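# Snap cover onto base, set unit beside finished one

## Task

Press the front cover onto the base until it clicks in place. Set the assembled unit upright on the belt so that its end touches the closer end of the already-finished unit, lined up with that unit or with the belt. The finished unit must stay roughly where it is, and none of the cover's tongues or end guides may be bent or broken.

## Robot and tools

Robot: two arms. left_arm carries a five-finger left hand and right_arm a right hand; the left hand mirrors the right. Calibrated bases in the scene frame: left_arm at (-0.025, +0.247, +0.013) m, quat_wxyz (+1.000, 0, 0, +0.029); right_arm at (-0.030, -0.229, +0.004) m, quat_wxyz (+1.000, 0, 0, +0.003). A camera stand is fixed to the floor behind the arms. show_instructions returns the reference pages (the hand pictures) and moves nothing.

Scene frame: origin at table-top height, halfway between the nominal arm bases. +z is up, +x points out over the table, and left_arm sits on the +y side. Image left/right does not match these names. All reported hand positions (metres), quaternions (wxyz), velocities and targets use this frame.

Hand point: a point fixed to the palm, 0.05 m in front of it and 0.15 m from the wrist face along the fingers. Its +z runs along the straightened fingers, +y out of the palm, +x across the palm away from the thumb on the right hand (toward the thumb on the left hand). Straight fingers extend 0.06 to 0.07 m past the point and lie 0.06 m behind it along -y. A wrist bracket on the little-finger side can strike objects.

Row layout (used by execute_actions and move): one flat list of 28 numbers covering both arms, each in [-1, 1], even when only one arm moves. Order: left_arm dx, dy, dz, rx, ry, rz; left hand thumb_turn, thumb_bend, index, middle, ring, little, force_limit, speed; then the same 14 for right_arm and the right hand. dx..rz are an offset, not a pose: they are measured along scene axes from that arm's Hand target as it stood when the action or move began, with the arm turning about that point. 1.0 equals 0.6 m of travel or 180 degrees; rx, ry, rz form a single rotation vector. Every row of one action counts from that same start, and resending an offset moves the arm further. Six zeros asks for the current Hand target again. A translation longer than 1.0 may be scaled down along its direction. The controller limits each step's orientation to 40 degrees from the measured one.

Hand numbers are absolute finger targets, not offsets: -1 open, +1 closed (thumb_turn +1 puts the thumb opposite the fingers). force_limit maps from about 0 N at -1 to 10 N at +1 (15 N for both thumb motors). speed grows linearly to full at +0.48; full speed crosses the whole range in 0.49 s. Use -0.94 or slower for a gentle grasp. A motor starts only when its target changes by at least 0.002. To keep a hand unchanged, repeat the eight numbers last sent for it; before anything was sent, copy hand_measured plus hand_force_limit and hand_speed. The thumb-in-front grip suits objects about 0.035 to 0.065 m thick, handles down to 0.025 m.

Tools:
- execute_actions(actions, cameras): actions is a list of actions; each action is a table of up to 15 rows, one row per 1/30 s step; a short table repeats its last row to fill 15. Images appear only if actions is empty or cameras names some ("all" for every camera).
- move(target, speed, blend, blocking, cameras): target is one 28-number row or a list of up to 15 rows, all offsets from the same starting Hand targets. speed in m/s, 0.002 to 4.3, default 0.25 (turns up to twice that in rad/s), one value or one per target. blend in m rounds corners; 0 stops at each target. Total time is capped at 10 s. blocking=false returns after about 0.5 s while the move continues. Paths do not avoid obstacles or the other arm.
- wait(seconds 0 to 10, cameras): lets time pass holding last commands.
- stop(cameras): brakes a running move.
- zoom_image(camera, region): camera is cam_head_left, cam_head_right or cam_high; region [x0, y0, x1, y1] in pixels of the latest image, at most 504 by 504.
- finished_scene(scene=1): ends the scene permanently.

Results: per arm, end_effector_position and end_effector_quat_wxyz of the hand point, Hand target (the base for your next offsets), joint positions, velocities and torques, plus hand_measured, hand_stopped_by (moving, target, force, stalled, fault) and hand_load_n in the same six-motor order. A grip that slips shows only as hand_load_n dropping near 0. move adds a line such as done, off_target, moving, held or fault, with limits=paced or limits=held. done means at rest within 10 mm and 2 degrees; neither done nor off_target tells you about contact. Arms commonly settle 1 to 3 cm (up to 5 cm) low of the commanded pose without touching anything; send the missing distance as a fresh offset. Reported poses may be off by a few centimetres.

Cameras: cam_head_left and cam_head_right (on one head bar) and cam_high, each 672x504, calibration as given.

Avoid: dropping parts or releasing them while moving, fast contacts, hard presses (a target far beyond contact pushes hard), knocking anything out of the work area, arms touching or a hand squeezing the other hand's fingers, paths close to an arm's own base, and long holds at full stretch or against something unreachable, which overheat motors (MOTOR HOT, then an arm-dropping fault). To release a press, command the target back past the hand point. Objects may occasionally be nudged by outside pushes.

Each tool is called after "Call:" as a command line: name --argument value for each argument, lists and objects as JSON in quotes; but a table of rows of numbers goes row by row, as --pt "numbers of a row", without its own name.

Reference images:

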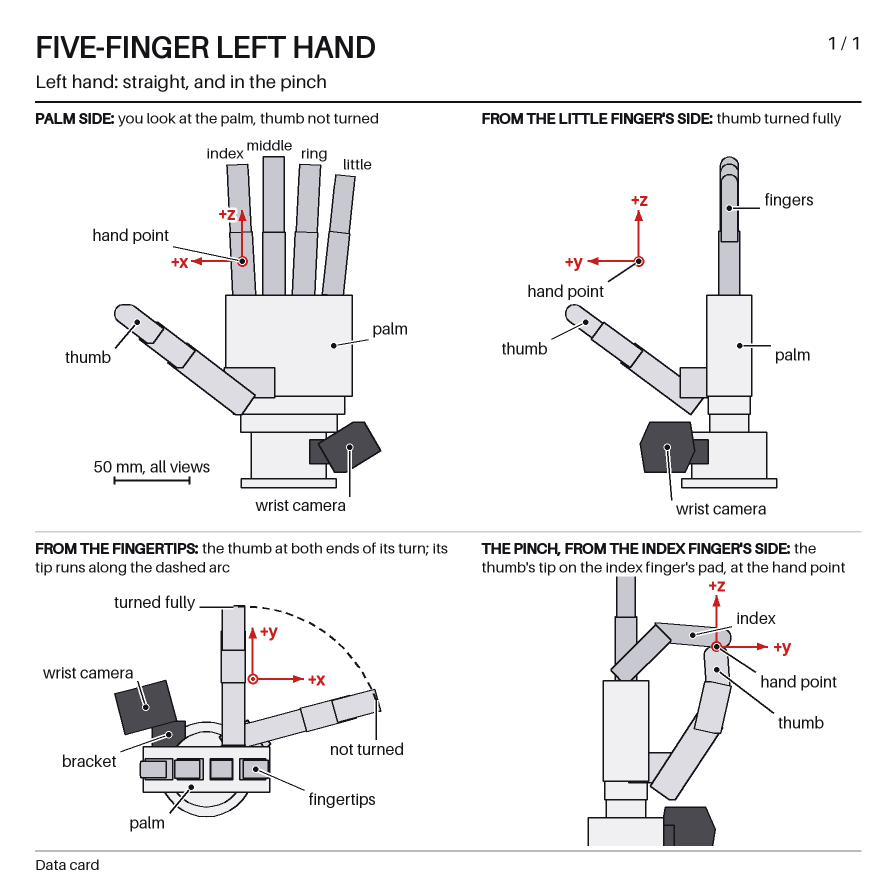

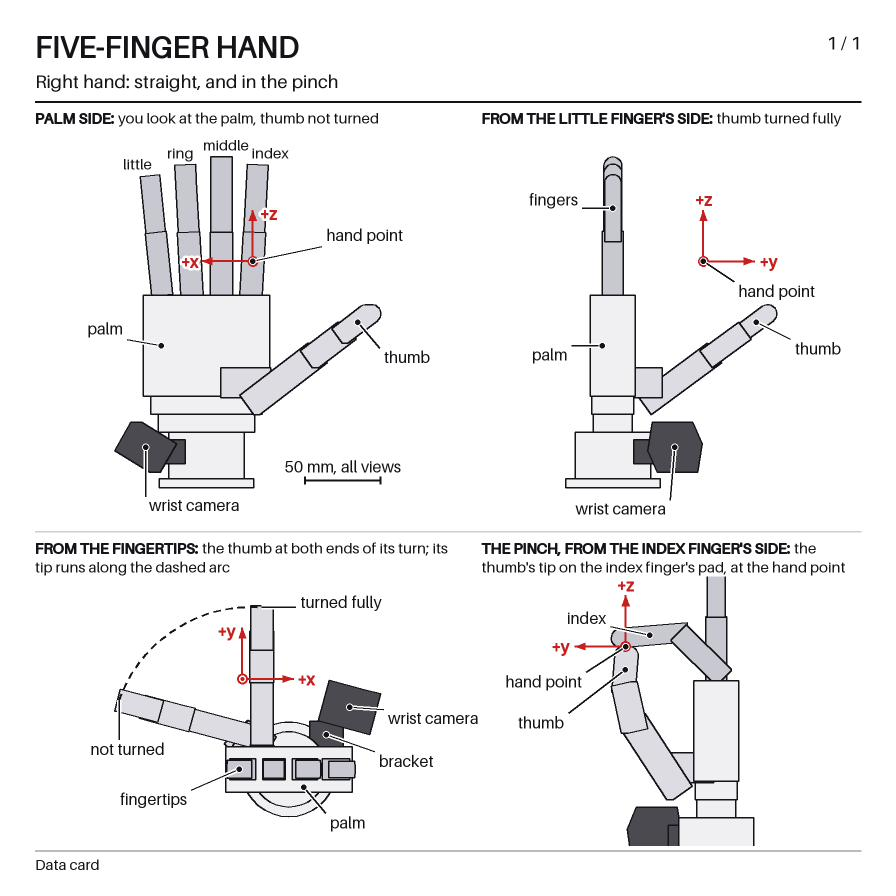

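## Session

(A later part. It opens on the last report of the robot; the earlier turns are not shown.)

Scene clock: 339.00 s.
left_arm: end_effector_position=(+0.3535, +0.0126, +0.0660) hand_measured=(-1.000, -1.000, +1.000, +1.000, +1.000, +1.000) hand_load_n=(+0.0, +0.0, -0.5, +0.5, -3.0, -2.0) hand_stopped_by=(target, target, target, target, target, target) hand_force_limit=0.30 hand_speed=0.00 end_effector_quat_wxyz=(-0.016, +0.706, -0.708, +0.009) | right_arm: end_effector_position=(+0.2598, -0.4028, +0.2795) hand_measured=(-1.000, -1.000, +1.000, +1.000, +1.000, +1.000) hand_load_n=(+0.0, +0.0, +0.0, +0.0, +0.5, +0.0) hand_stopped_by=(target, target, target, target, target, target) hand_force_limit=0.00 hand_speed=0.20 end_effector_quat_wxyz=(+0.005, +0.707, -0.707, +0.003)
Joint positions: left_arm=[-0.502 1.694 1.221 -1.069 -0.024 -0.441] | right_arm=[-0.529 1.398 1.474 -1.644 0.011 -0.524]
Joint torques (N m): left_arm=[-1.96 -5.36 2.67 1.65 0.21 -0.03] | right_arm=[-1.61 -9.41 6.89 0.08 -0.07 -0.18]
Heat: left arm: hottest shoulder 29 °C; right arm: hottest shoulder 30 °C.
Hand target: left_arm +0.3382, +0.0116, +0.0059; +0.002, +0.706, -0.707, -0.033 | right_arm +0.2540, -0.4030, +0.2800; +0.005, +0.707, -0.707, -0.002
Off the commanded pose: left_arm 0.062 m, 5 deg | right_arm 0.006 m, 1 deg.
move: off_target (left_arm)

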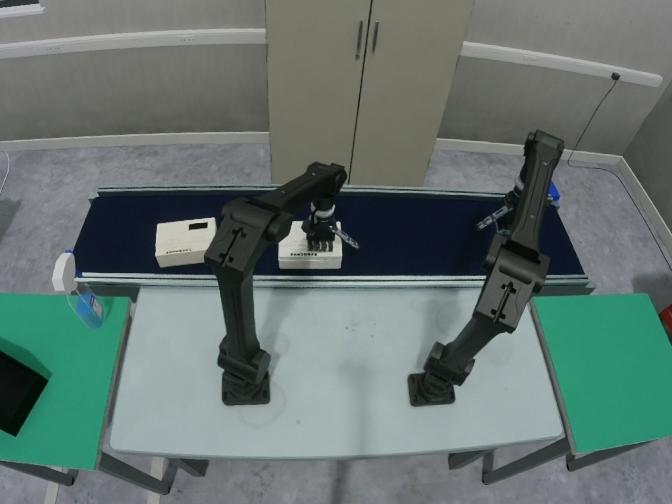

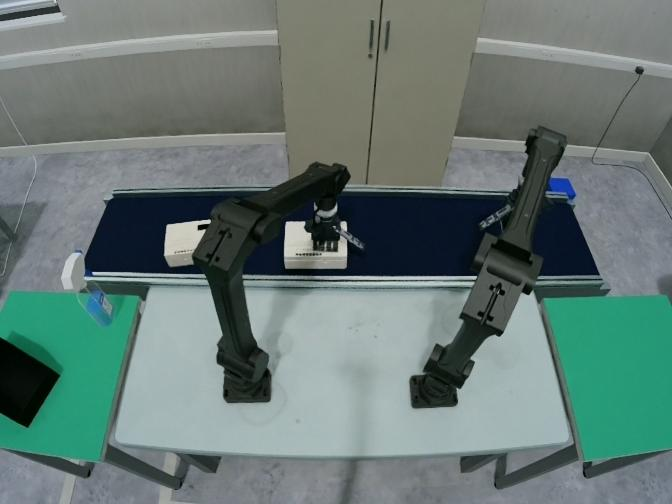

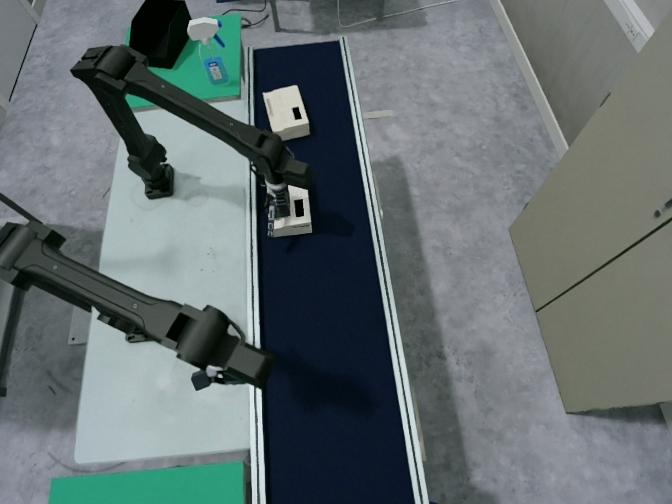

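Call:
move --pt "0.02 0 0.13 -0.006 -0.016 0 -1 -1 1 1 1 1 0.3 0 0 0 0 0 0 0 -1 -1 1 1 1 1 0 0.2" --pt "0.06 0.03 0.36 -0.006 -0.016 0 -1 -1 1 1 1 1 0.3 0 0 0 0 0 0 0 -1 -1 1 1 1 1 0 0.2" --pt "0.24 0.1 0.36 -0.006 -0.016 0 -1 -1 -1 1 1 1 0.3 0 0 0 0 0 0 0 -1 -1 1 1 1 1 0 0.2" --pt "0.225 0.1 0.195 -0.006 -0.016 0 -1 -1 -1 1 1 1 0.3 0 0 0 0 0 0 0 -1 -1 1 1 1 1 0 0.2" --speed '[0.1, 0.2, 0.25, 0.15]' --blend '[0.01, 0.01, 0, 0]' --cameras '["all"]'

Call:
zoom_image --camera "cam_high" --region '[285, 165, 335, 215]'

Scene clock: 352.63 s.
left_arm: end_effector_position=(+0.4762, +0.0738, +0.1336) hand_measured=(-1.000, -1.000, -1.000, +1.000, +1.000, +1.000) hand_load_n=(+0.0, +0.0, +0.0, +0.0, +0.0, +0.0) hand_stopped_by=(target, target, target, target, target, target) hand_force_limit=0.30 hand_speed=0.00 end_effector_quat_wxyz=(-0.013, +0.712, -0.702, -0.002) | right_arm: end_effector_position=(+0.2598, -0.4028, +0.2795) hand_measured=(-1.000, -1.000, +1.000, +1.000, +1.000, +1.000) hand_load_n=(+0.0, +0.0, +0.0, +0.0, +0.5, +0.0) hand_stopped_by=(target, target, target, target, target, target) hand_force_limit=0.00 hand_speed=0.20 end_effector_quat_wxyz=(+0.005, +0.707, -0.707, +0.003)
Joint positions: left_arm=[-0.313 1.881 1.671 -1.352 -0.024 -0.268] | right_arm=[-0.529 1.398 1.474 -1.644 0.011 -0.524]
Joint torques (N m): left_arm=[-1.49 -14.97 5.72 0.12 -0.04 0.17] | right_arm=[-1.61 -9.41 6.87 0.08 -0.06 -0.18]
Heat: left arm: hottest shoulder 29 °C; right arm: hottest shoulder 30 °C.
Hand target: left_arm +0.4732, +0.0715, +0.1228; -0.009, +0.707, -0.707, -0.009 | right_arm +0.2540, -0.4030, +0.2800; +0.005, +0.707, -0.707, -0.002
Off the commanded pose: left_arm 0.011 m, 1 deg | right_arm 0.006 m, 1 deg.
move: off_target (left_arm); target 3's new numbers were sent with left_arm's hand 0.017 m and 2 deg from that target

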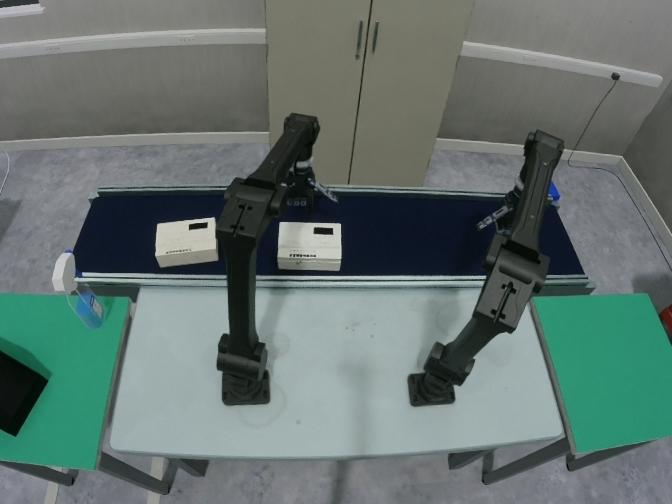

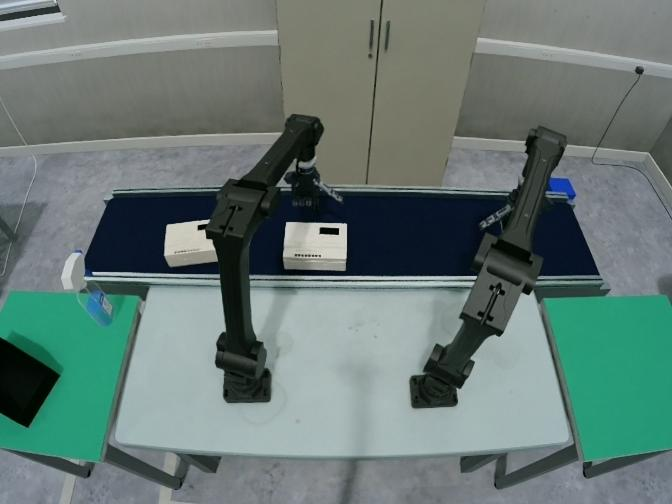

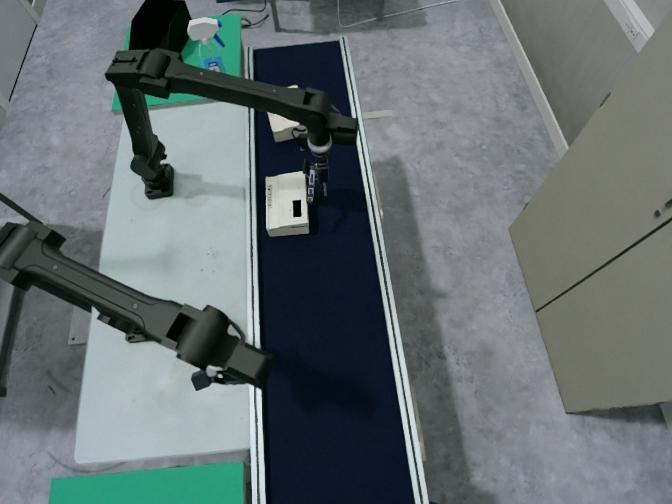

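Scaled by 10.080 from the camera's 672x504 image, which has a finer 960x720 frame.

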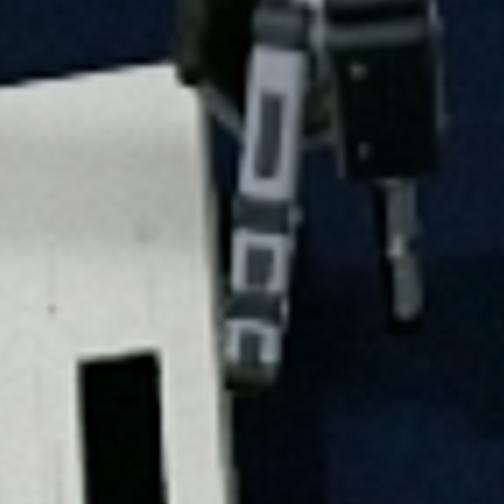

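Call:
zoom_image --camera "cam_head_right" --region '[278, 250, 314, 274]'

Call:
zoom_image --camera "cam_head_right" --region '[312, 250, 348, 274]'

Call:
zoom_image --camera "cam_high" --region '[298, 218, 316, 236]'

Call:
zoom_image --camera "cam_high" --region '[264, 222, 282, 240]'

Scaled by 14.000 from the camera's 672x504 image, which has a finer 960x720 frame.

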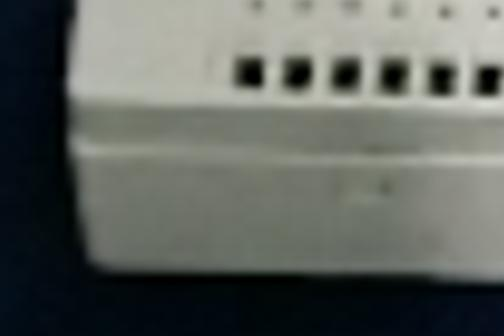

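Scaled by 14.000 from the camera's 672x504 image, which has a finer 960x720 frame.

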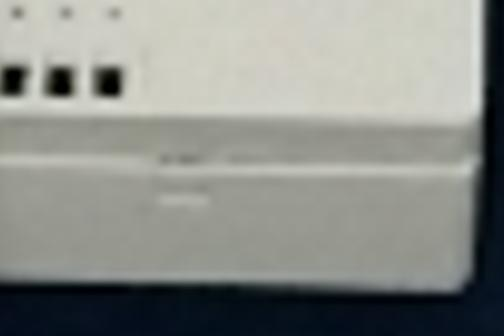

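Scaled by 28.000 from the camera's 672x504 image, which has a finer 960x720 frame.

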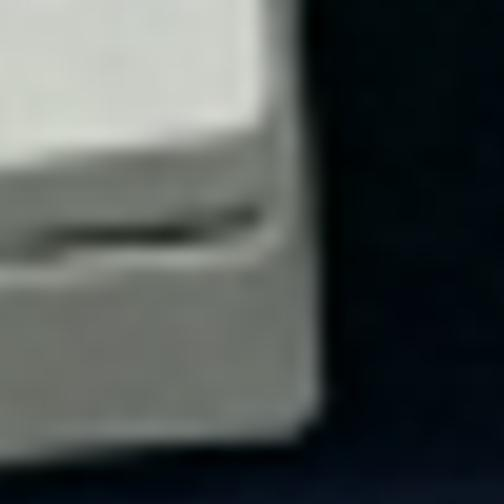

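Scaled by 28.000 from the camera's 672x504 image, which has a finer 960x720 frame.

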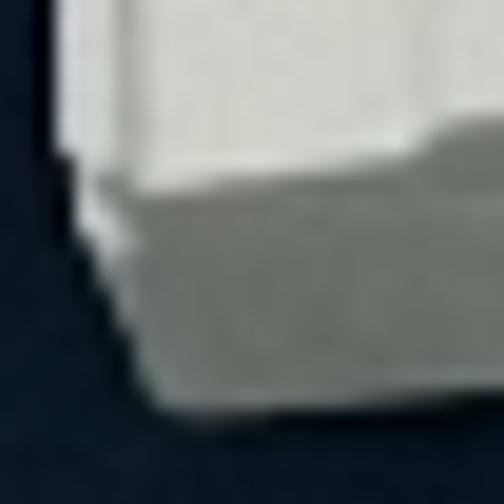

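Call:
move --pt "-0.055 0.003 0.01 0 0 0 -1 -1 -1 1 1 1 0.3 0 0 0 0 0 0 0 -1 -1 1 1 1 1 0 0.2" --pt "-0.072 0.003 0.01 0 0 0 -1 -1 -1 1 1 1 0.3 0 0 0 0 0 0 0 -1 -1 1 1 1 1 0 0.2" --speed '[0.12, 0.04]' --blend '[0.003, 0]' --cameras '["all"]'

Call:
zoom_image --camera "cam_high" --region '[285, 165, 335, 215]'

Call:
zoom_image --camera "cam_head_right" --region '[278, 250, 314, 274]'

Scene clock: 354.63 s.
left_arm: end_effector_position=(+0.4330, +0.0771, +0.1315) hand_measured=(-1.000, -1.000, -1.000, +1.000, +1.000, +1.000) hand_load_n=(+0.0, +0.0, +0.0, +0.0, +0.0, +0.0) hand_stopped_by=(target, target, target, target, target, target) hand_force_limit=0.30 hand_speed=0.00 end_effector_quat_wxyz=(-0.009, +0.706, -0.708, -0.009) | right_arm: end_effector_position=(+0.2598, -0.4028, +0.2795) hand_measured=(-1.000, -1.000, +1.000, +1.000, +1.000, +1.000) hand_load_n=(+0.0, +0.0, +0.0, +0.0, +0.0, +0.5) hand_stopped_by=(target, target, target, target, target, target) hand_force_limit=0.00 hand_speed=0.20 end_effector_quat_wxyz=(+0.005, +0.707, -0.707, +0.003)
Joint positions: left_arm=[-0.328 1.786 1.526 -1.318 -0.024 -0.268] | right_arm=[-0.529 1.398 1.474 -1.644 0.011 -0.524]
Joint torques (N m): left_arm=[-1.67 -14.68 5.56 0.09 -0.04 0] | right_arm=[-1.61 -9.47 6.87 0.06 -0.07 -0.18]
Heat: left arm: hottest shoulder 29 °C; right arm: hottest shoulder 30 °C.
Hand target: left_arm +0.4299, +0.0733, +0.1288; -0.009, +0.707, -0.707, -0.009 | right_arm +0.2540, -0.4030, +0.2800; +0.005, +0.707, -0.707, -0.002
Off the commanded pose: left_arm 0.006 m, 0 deg | right_arm 0.006 m, 1 deg.
move: done

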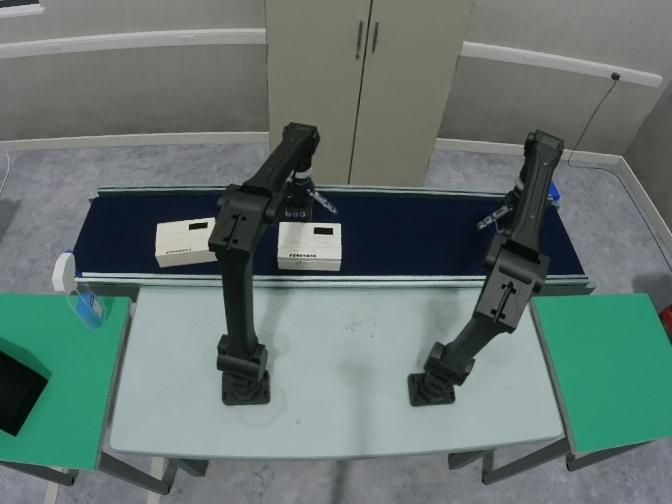

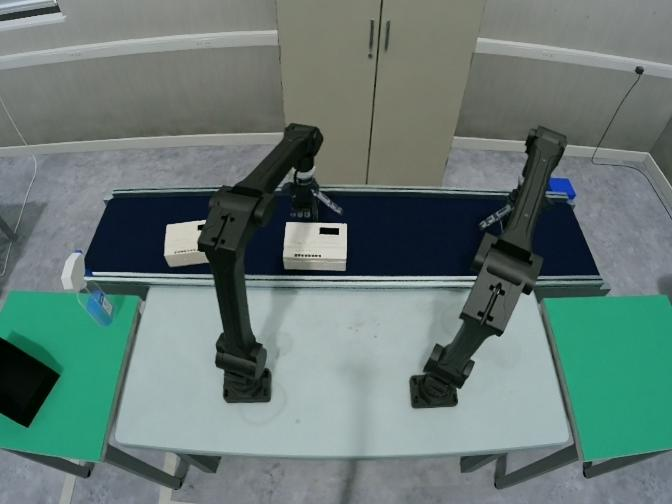

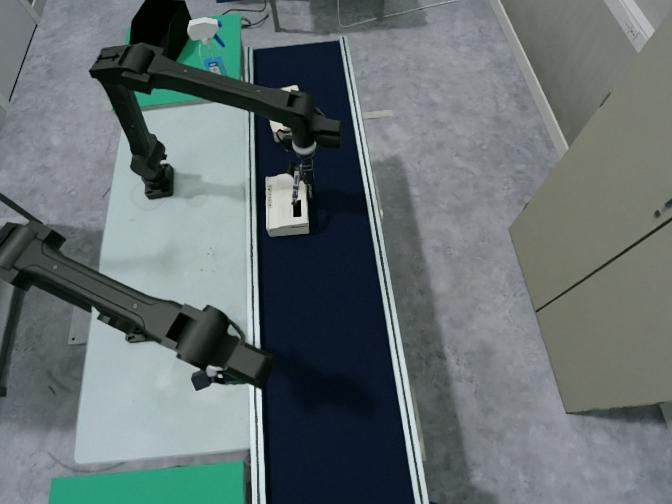

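Scaled by 10.080 from the camera's 672x504 image, which has a finer 960x720 frame.

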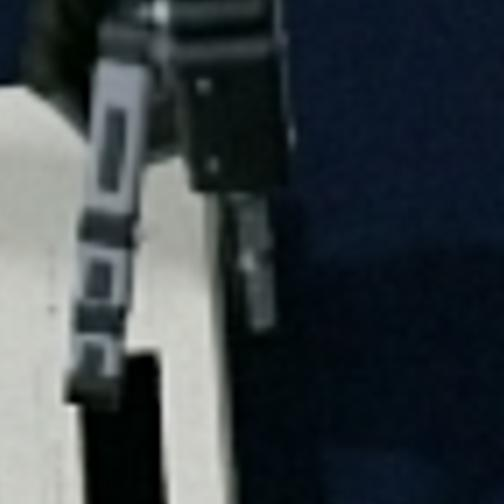

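Scaled by 14.000 from the camera's 672x504 image, which has a finer 960x720 frame.

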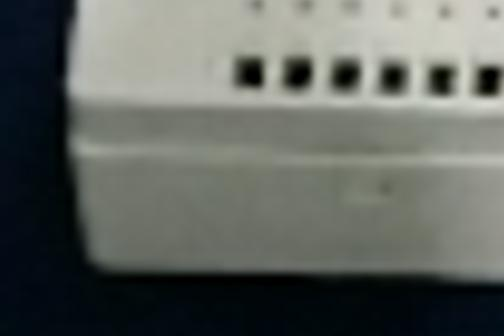

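Call:
move --target '[-0.0135, 0, 0, 0, 0, 0, -1, -1, -1, 1, 1, 1, 0.3, 0, 0, 0, 0, 0, 0, 0, -1, -1, 1, 1, 1, 1, 0, 0.2]' --speed 0.03 --cameras '["all"]'

Call:
zoom_image --camera "cam_high" --region '[298, 218, 316, 236]'

Call:
zoom_image --camera "cam_head_right" --region '[278, 250, 314, 274]'

Call:
zoom_image --camera "cam_head_right" --region '[312, 250, 348, 274]'

Scene clock: 355.90 s.
left_arm: end_effector_position=(+0.4274, +0.0777, +0.1290) hand_measured=(-1.000, -1.000, -1.000, +1.000, +1.000, +1.000) hand_load_n=(+0.0, +0.0, +0.0, +0.0, +0.0, +0.0) hand_stopped_by=(target, target, target, target, target, target) hand_force_limit=0.30 hand_speed=0.00 end_effector_quat_wxyz=(-0.009, +0.707, -0.707, -0.009) | right_arm: end_effector_position=(+0.2598, -0.4028, +0.2795) hand_measured=(-1.000, -1.000, +1.000, +1.000, +1.000, +1.000) hand_load_n=(+0.0, +0.0, +0.0, +0.0, +0.5, +0.0) hand_stopped_by=(target, target, target, target, target, target) hand_force_limit=0.00 hand_speed=0.20 end_effector_quat_wxyz=(+0.005, +0.707, -0.707, +0.003)
Joint positions: left_arm=[-0.33 1.773 1.502 -1.306 -0.024 -0.272] | right_arm=[-0.529 1.398 1.474 -1.644 0.011 -0.524]
Joint torques (N m): left_arm=[-1.9 -14.97 5.42 -0.06 -0.04 0] | right_arm=[-1.61 -9.41 6.89 0.08 -0.06 -0.18]
Heat: left arm: hottest shoulder 29 °C; right arm: hottest shoulder 30 °C.
Hand target: left_arm +0.4220, +0.0733, +0.1289; -0.009, +0.707, -0.707, -0.009 | right_arm +0.2540, -0.4030, +0.2800; +0.005, +0.707, -0.707, -0.002
Off the commanded pose: left_arm 0.007 m, 0 deg | right_arm 0.006 m, 1 deg.
move: done

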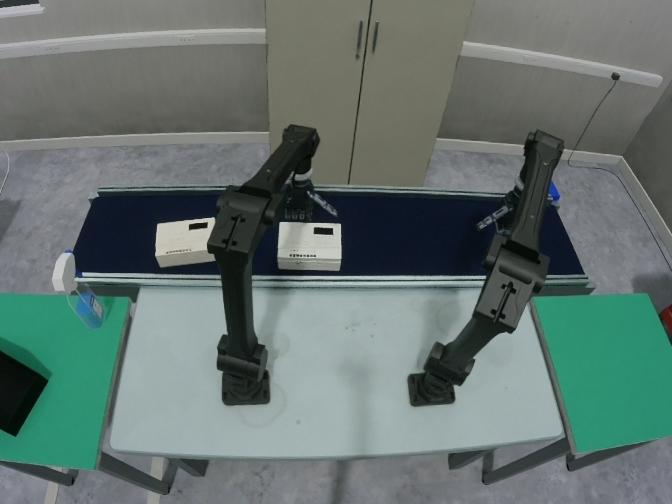

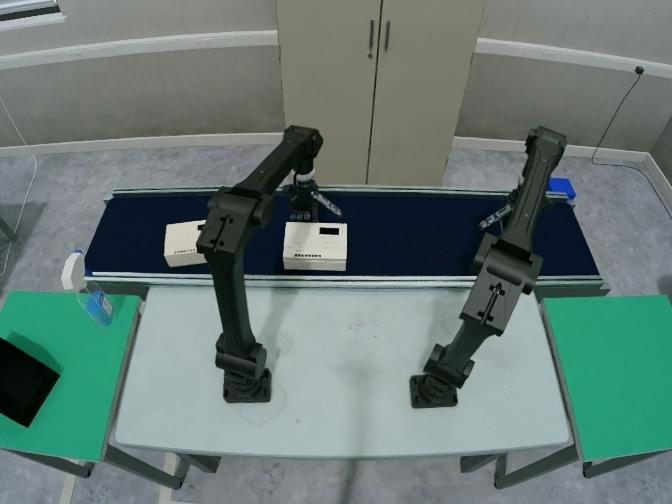

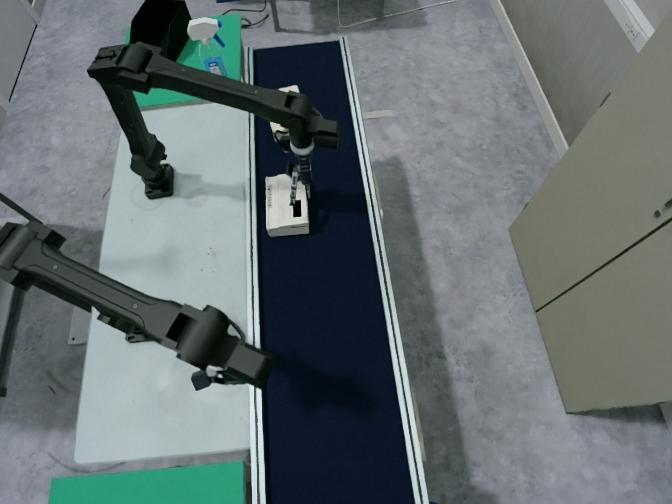

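Scaled by 28.000 from the camera's 672x504 image, which has a finer 960x720 frame.

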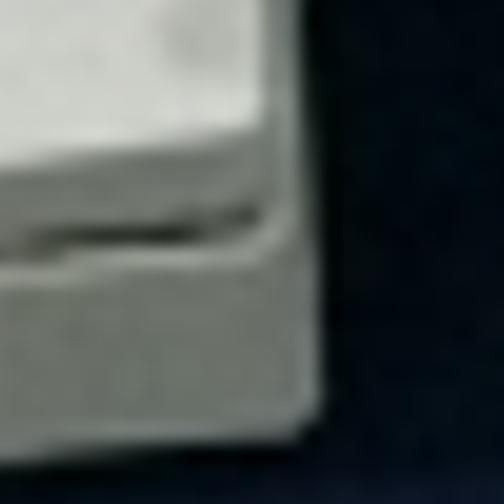

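Scaled by 14.000 from the camera's 672x504 image, which has a finer 960x720 frame.

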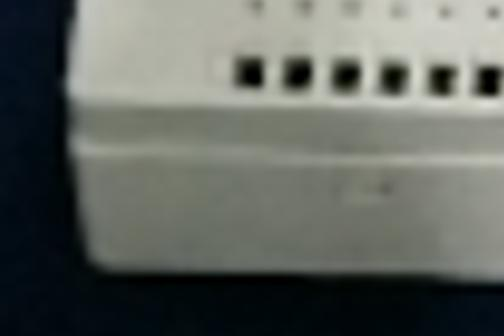

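Scaled by 14.000 from the camera's 672x504 image, which has a finer 960x720 frame.

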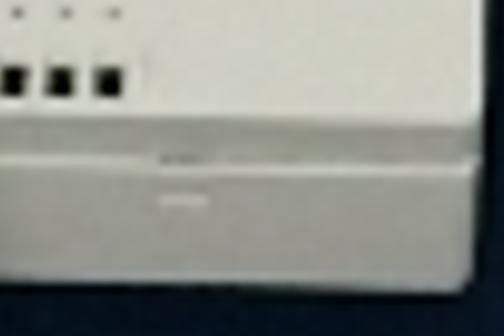

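Call:
move --target '[-0.0067, 0, 0, 0, 0, 0, -1, -1, -1, 1, 1, 1, 0.3, 0, 0, 0, 0, 0, 0, 0, -1, -1, 1, 1, 1, 1, 0, 0.2]' --speed 0.03 --cameras '["all"]'

Call:
zoom_image --camera "cam_high" --region '[298, 218, 316, 236]'

Call:
zoom_image --camera "cam_head_right" --region '[278, 250, 314, 274]'

Call:
zoom_image --camera "cam_head_right" --region '[312, 250, 348, 274]'

Scene clock: 356.90 s.
left_arm: end_effector_position=(+0.4255, +0.0778, +0.1286) hand_measured=(-1.000, -1.000, -1.000, +1.000, +1.000, +1.000) hand_load_n=(+0.0, +0.0, +0.5, +0.0, +0.0, +0.0) hand_stopped_by=(target, target, target, target, target, target) hand_force_limit=0.30 hand_speed=0.00 end_effector_quat_wxyz=(-0.010, +0.708, -0.706, -0.007) | right_arm: end_effector_position=(+0.2598, -0.4028, +0.2795) hand_measured=(-1.000, -1.000, +1.000, +1.000, +1.000, +1.000) hand_load_n=(+0.0, +0.0, +0.0, +0.0, +0.0, +0.0) hand_stopped_by=(target, target, target, target, target, target) hand_force_limit=0.00 hand_speed=0.20 end_effector_quat_wxyz=(+0.005, +0.707, -0.707, +0.003)
Joint positions: left_arm=[-0.33 1.765 1.49 -1.298 -0.024 -0.276] | right_arm=[-0.529 1.398 1.474 -1.644 0.011 -0.524]
Joint torques (N m): left_arm=[-2.02 -15.03 5.29 -0.2 -0.04 0.04] | right_arm=[-1.61 -9.47 6.86 0.06 -0.07 -0.18]
Heat: left arm: hottest shoulder 29 °C; right arm: hottest shoulder 30 °C.
Hand target: left_arm +0.4179, +0.0734, +0.1289; -0.009, +0.707, -0.707, -0.009 | right_arm +0.2540, -0.4030, +0.2800; +0.005, +0.707, -0.707, -0.002
Off the commanded pose: left_arm 0.009 m, 0 deg | right_arm 0.006 m, 1 deg.
move: done

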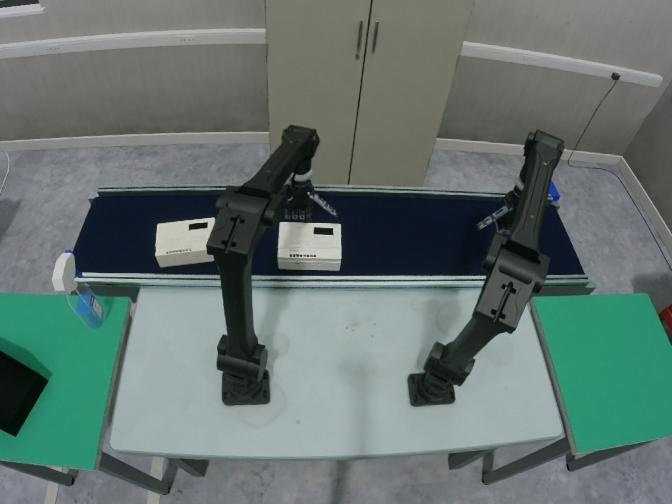

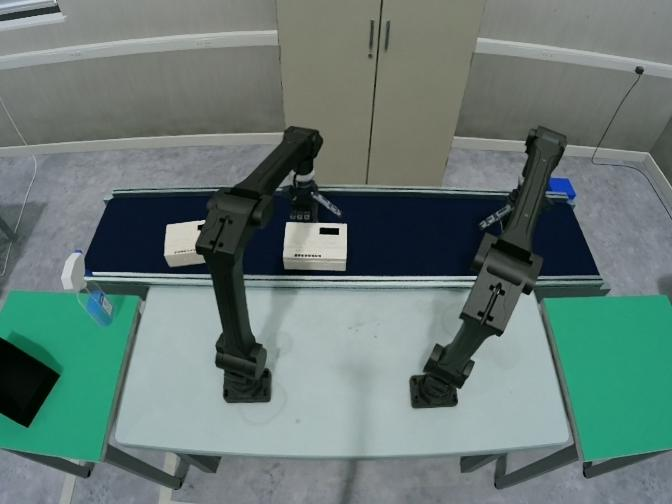

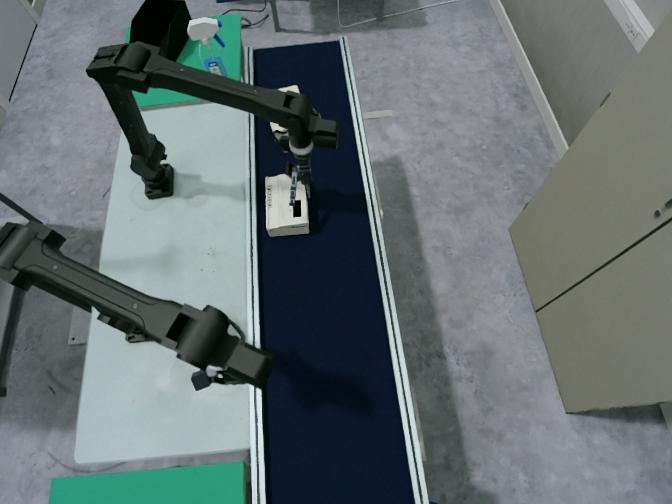

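Scaled by 28.000 from the camera's 672x504 image, which has a finer 960x720 frame.

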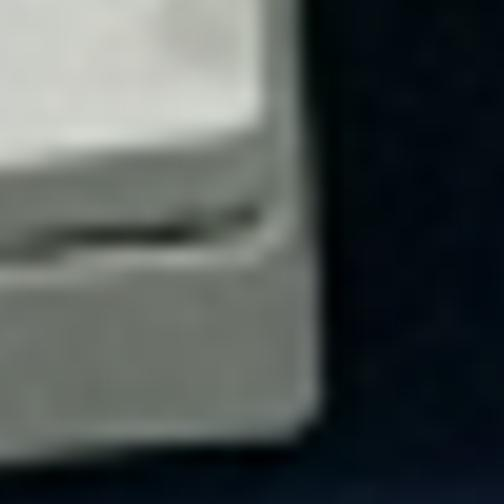

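Scaled by 14.000 from the camera's 672x504 image, which has a finer 960x720 frame.

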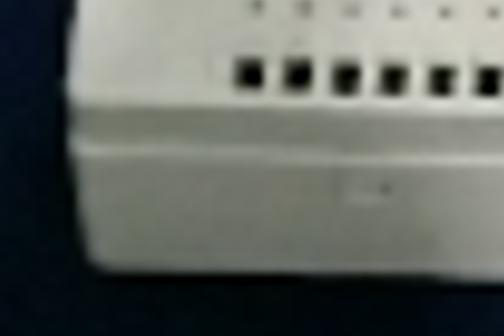

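Scaled by 14.000 from the camera's 672x504 image, which has a finer 960x720 frame.

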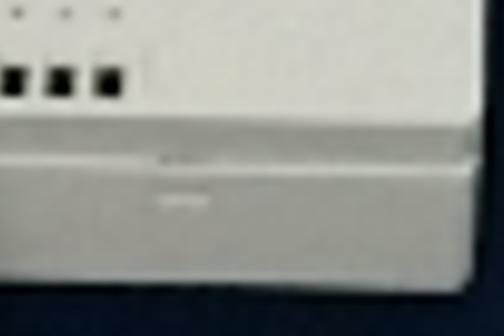

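Call:
move --target '[-0.012, 0, 0, 0, 0, 0, -1, -1, -1, 1, 1, 1, 0.3, 0, 0, 0, 0, 0, 0, 0, -1, -1, 1, 1, 1, 1, 0, 0.2]' --speed 0.03 --cameras '["all"]'

Call:
zoom_image --camera "cam_high" --region '[298, 218, 316, 236]'

Call:
zoom_image --camera "cam_head_right" --region '[278, 250, 314, 274]'

Call:
zoom_image --camera "cam_head_right" --region '[312, 250, 348, 274]'

Scene clock: 358.07 s.
left_arm: end_effector_position=(+0.4185, +0.0777, +0.1285) hand_measured=(-1.000, -1.000, -1.000, +1.000, +1.000, +1.000) hand_load_n=(+0.0, -0.5, +0.0, +0.0, +0.0, +0.0) hand_stopped_by=(target, target, target, target, target, target) hand_force_limit=0.30 hand_speed=0.00 end_effector_quat_wxyz=(-0.010, +0.709, -0.705, -0.007) | right_arm: end_effector_position=(+0.2598, -0.4028, +0.2795) hand_measured=(-1.000, -1.000, +1.000, +1.000, +1.000, +1.000) hand_load_n=(+0.0, +0.0, +0.0, +0.0, +0.0, +0.0) hand_stopped_by=(target, target, target, target, target, target) hand_force_limit=0.00 hand_speed=0.20 end_effector_quat_wxyz=(+0.005, +0.707, -0.707, +0.003)
Joint positions: left_arm=[-0.334 1.748 1.467 -1.291 -0.024 -0.281] | right_arm=[-0.529 1.398 1.474 -1.644 0.011 -0.524]
Joint torques (N m): left_arm=[-2.02 -14.86 5.26 -0.23 -0.03 0.04] | right_arm=[-1.61 -9.47 6.87 0.08 -0.07 -0.18]
Heat: left arm: hottest shoulder 29 °C; right arm: hottest shoulder 30 °C.
Hand target: left_arm +0.4106, +0.0733, +0.1288; -0.009, +0.707, -0.707, -0.009 | right_arm +0.2540, -0.4030, +0.2800; +0.005, +0.707, -0.707, -0.002
Off the commanded pose: left_arm 0.009 m, 0 deg | right_arm 0.006 m, 1 deg.
move: done

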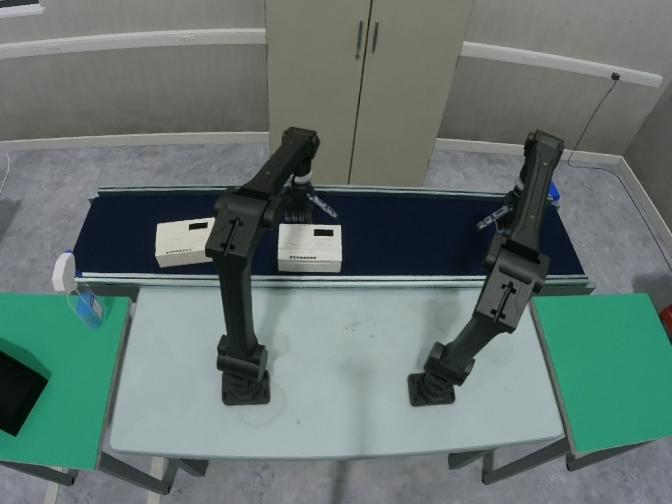

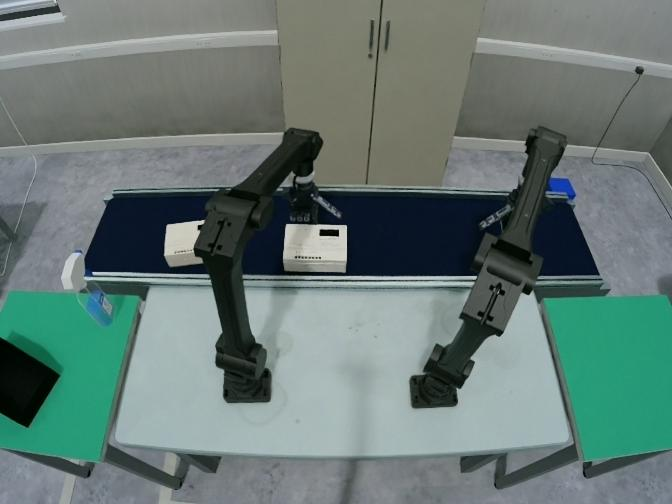

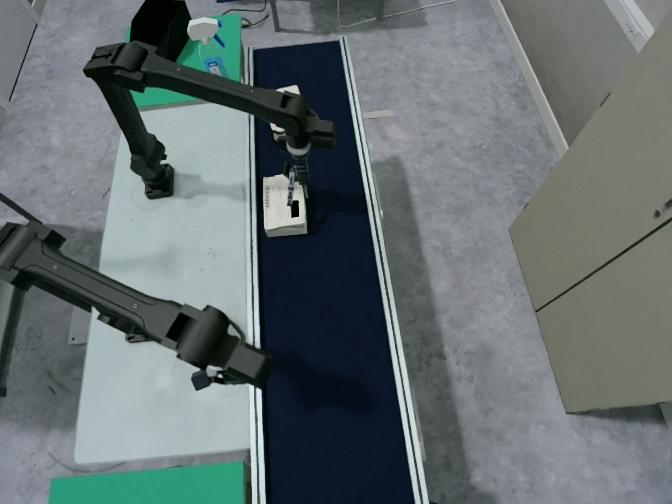

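Scaled by 28.000 from the camera's 672x504 image, which has a finer 960x720 frame.

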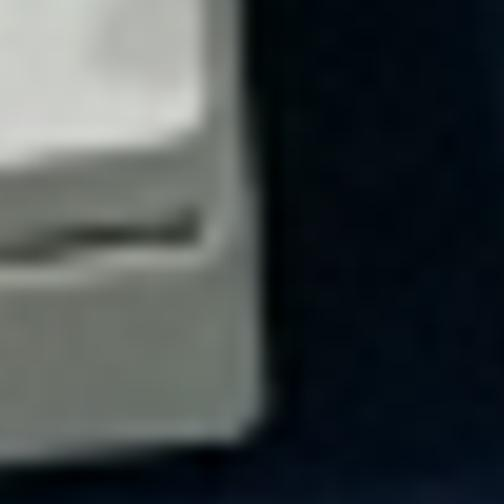

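Scaled by 14.000 from the camera's 672x504 image, which has a finer 960x720 frame.

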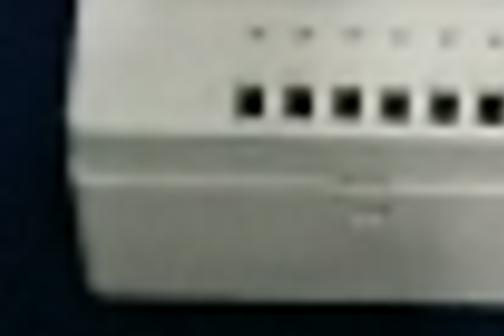

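Scaled by 14.000 from the camera's 672x504 image, which has a finer 960x720 frame.

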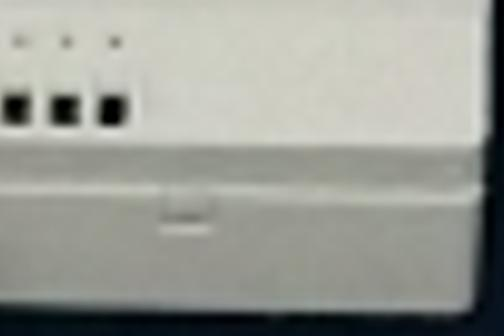

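Call:
zoom_image --camera "cam_head_left" --region '[294, 258, 306, 270]'

Call:
zoom_image --camera "cam_head_right" --region '[319, 258, 331, 270]'

Call:
zoom_image --camera "cam_head_left" --region '[313, 258, 325, 270]'

Call:
zoom_image --camera "cam_head_right" --region '[298, 258, 310, 270]'

Scaled by 42.000 from the camera's 672x504 image, which has a finer 960x720 frame.

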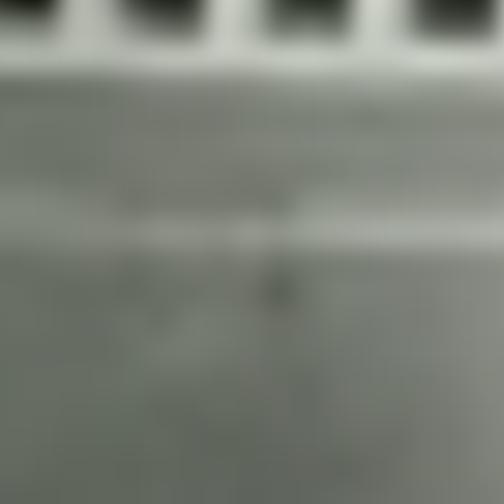

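Scaled by 42.000 from the camera's 672x504 image, which has a finer 960x720 frame.

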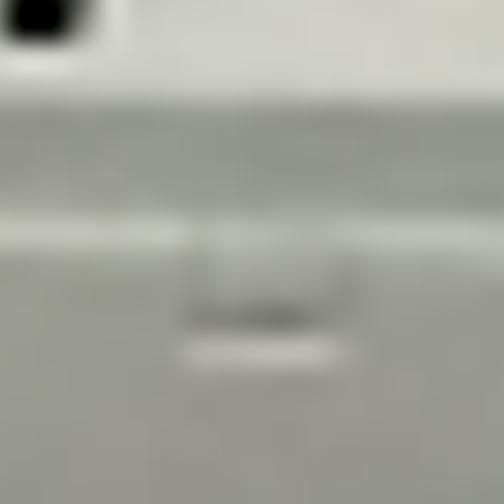

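Scaled by 42.000 from the camera's 672x504 image, which has a finer 960x720 frame.

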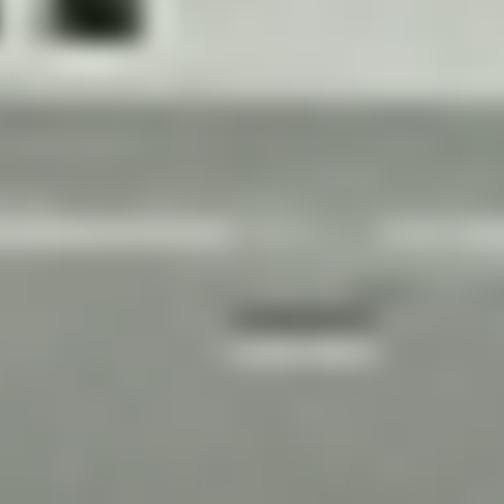

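Scaled by 42.000 from the camera's 672x504 image, which has a finer 960x720 frame.

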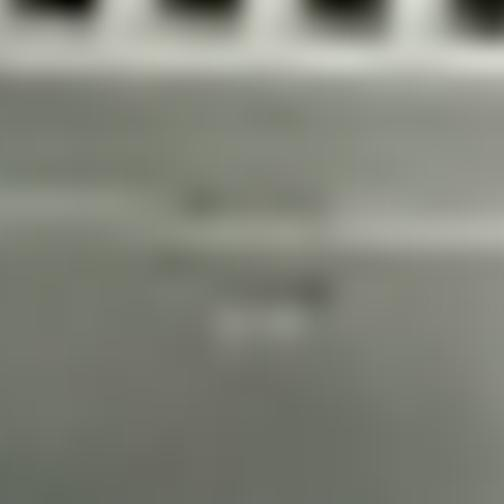

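Call:
move --pt "0.035 0 0 0 0 0 -1 -1 -1 1 1 1 0.3 0 0 0 0 0 0 0 -1 -1 1 1 1 1 0 0.2" --pt "0.04 -0.02 0.11 0 0 0 -1 -1 -1 1 1 1 0.3 0 0 0 0 0 0 0 -1 -1 1 1 1 1 0 0.2" --pt "0.045 -0.105 0.11 0.012 0.012 0 -1 -1 1 1 1 1 0.3 0 0 0 0 0 0 0 -1 -1 1 1 1 1 0 0.2" --pt "0.02 -0.105 -0.05 0.012 0.012 0 -1 -1 1 1 1 1 0.3 0 0 0 0 0 0 0 -1 -1 1 1 1 1 0 0.2" --pt "0.02 -0.105 -0.1 0.012 0.012 0 -1 -1 1 1 1 1 0.3 0 0 0 0 0 0 0 -1 -1 1 1 1 1 0 0.2" --speed '[0.12, 0.2, 0.2, 0.15, 0.05]' --blend '[0.005, 0.015, 0, 0.01, 0]' --cameras '["all"]'

Call:
zoom_image --camera "cam_high" --region '[255, 175, 325, 245]'

Scene clock: 376.57 s.
left_arm: end_effector_position=(+0.4262, +0.0115, +0.0826) hand_measured=(-1.000, -1.000, +1.000, +1.000, +1.000, +1.000) hand_load_n=(+0.0, +0.0, -0.5, +0.0, +0.0, +0.0) hand_stopped_by=(target, target, target, target, target, target) hand_force_limit=0.30 hand_speed=0.00 end_effector_quat_wxyz=(-0.012, +0.704, -0.709, -0.026) | right_arm: end_effector_position=(+0.2598, -0.4028, +0.2795) hand_measured=(-1.000, -1.000, +1.000, +1.000, +1.000, +1.000) hand_load_n=(+0.0, +0.0, +0.0, +0.0, +0.0, +0.0) hand_stopped_by=(target, target, target, target, target, target) hand_force_limit=0.00 hand_speed=0.20 end_effector_quat_wxyz=(+0.005, +0.707, -0.707, +0.003)
Joint positions: left_arm=[-0.453 1.883 1.531 -1.258 -0.041 -0.389] | right_arm=[-0.529 1.398 1.474 -1.644 0.011 -0.524]
Joint torques (N m): left_arm=[-1.61 -14.21 5.29 0.13 -0.15 0] | right_arm=[-1.61 -9.41 6.87 0.08 -0.06 -0.18]
Heat: left arm: hottest shoulder 30 °C; right arm: hottest shoulder 30 °C.
Hand target: left_arm +0.4227, +0.0104, +0.0689; -0.009, +0.706, -0.707, -0.036 | right_arm +0.2540, -0.4030, +0.2800; +0.005, +0.707, -0.707, -0.002
Off the commanded pose: left_arm 0.014 m, 1 deg | right_arm 0.006 m, 1 deg.
move: off_target (left_arm); target 3's new numbers were sent with left_arm's hand 0.019 m and 2 deg from that target

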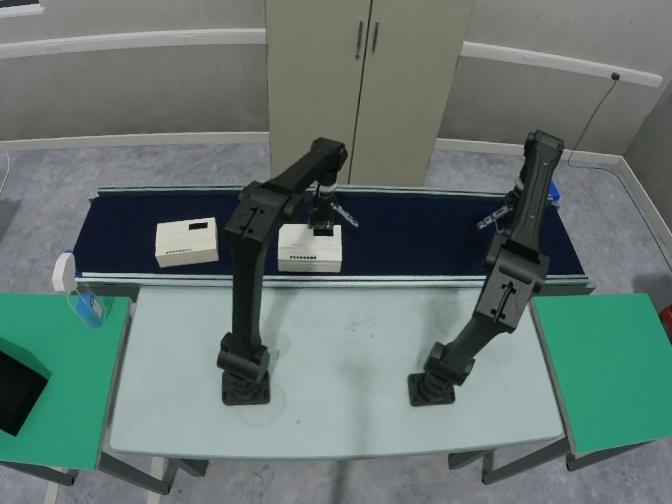

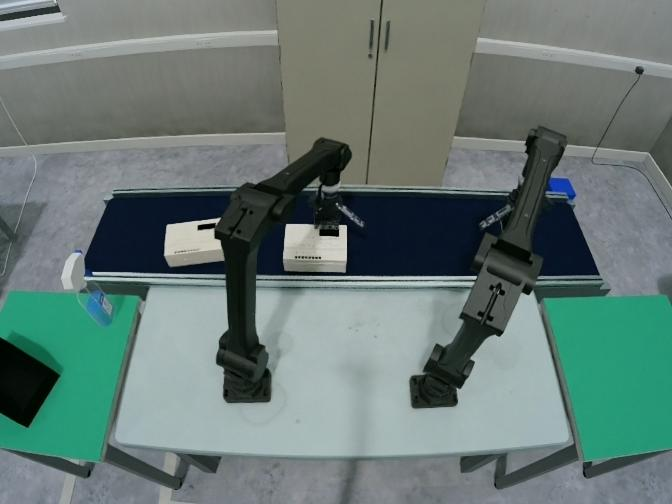

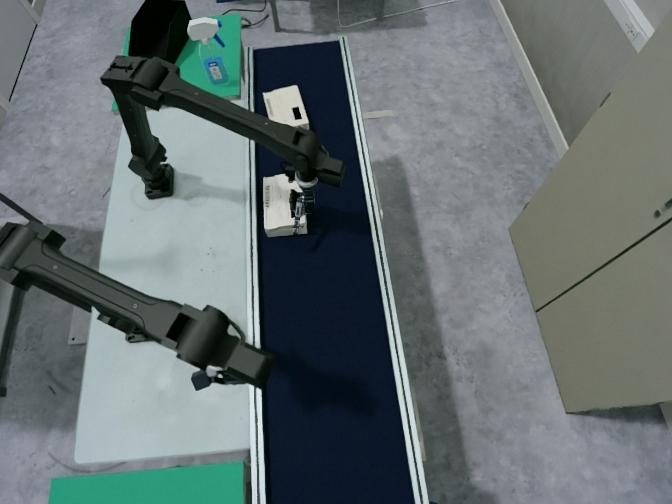

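Scaled by 7.200 from the camera's 672x504 image, which has a finer 960x720 frame.

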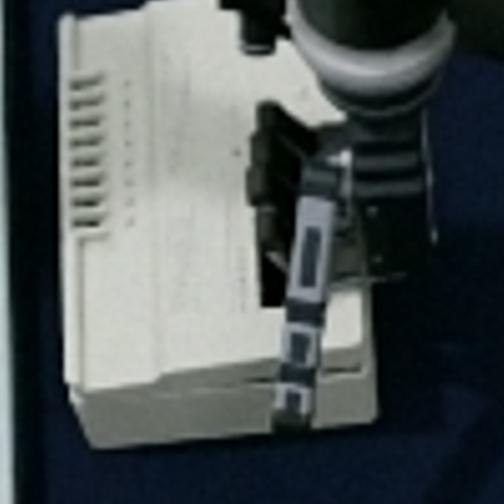

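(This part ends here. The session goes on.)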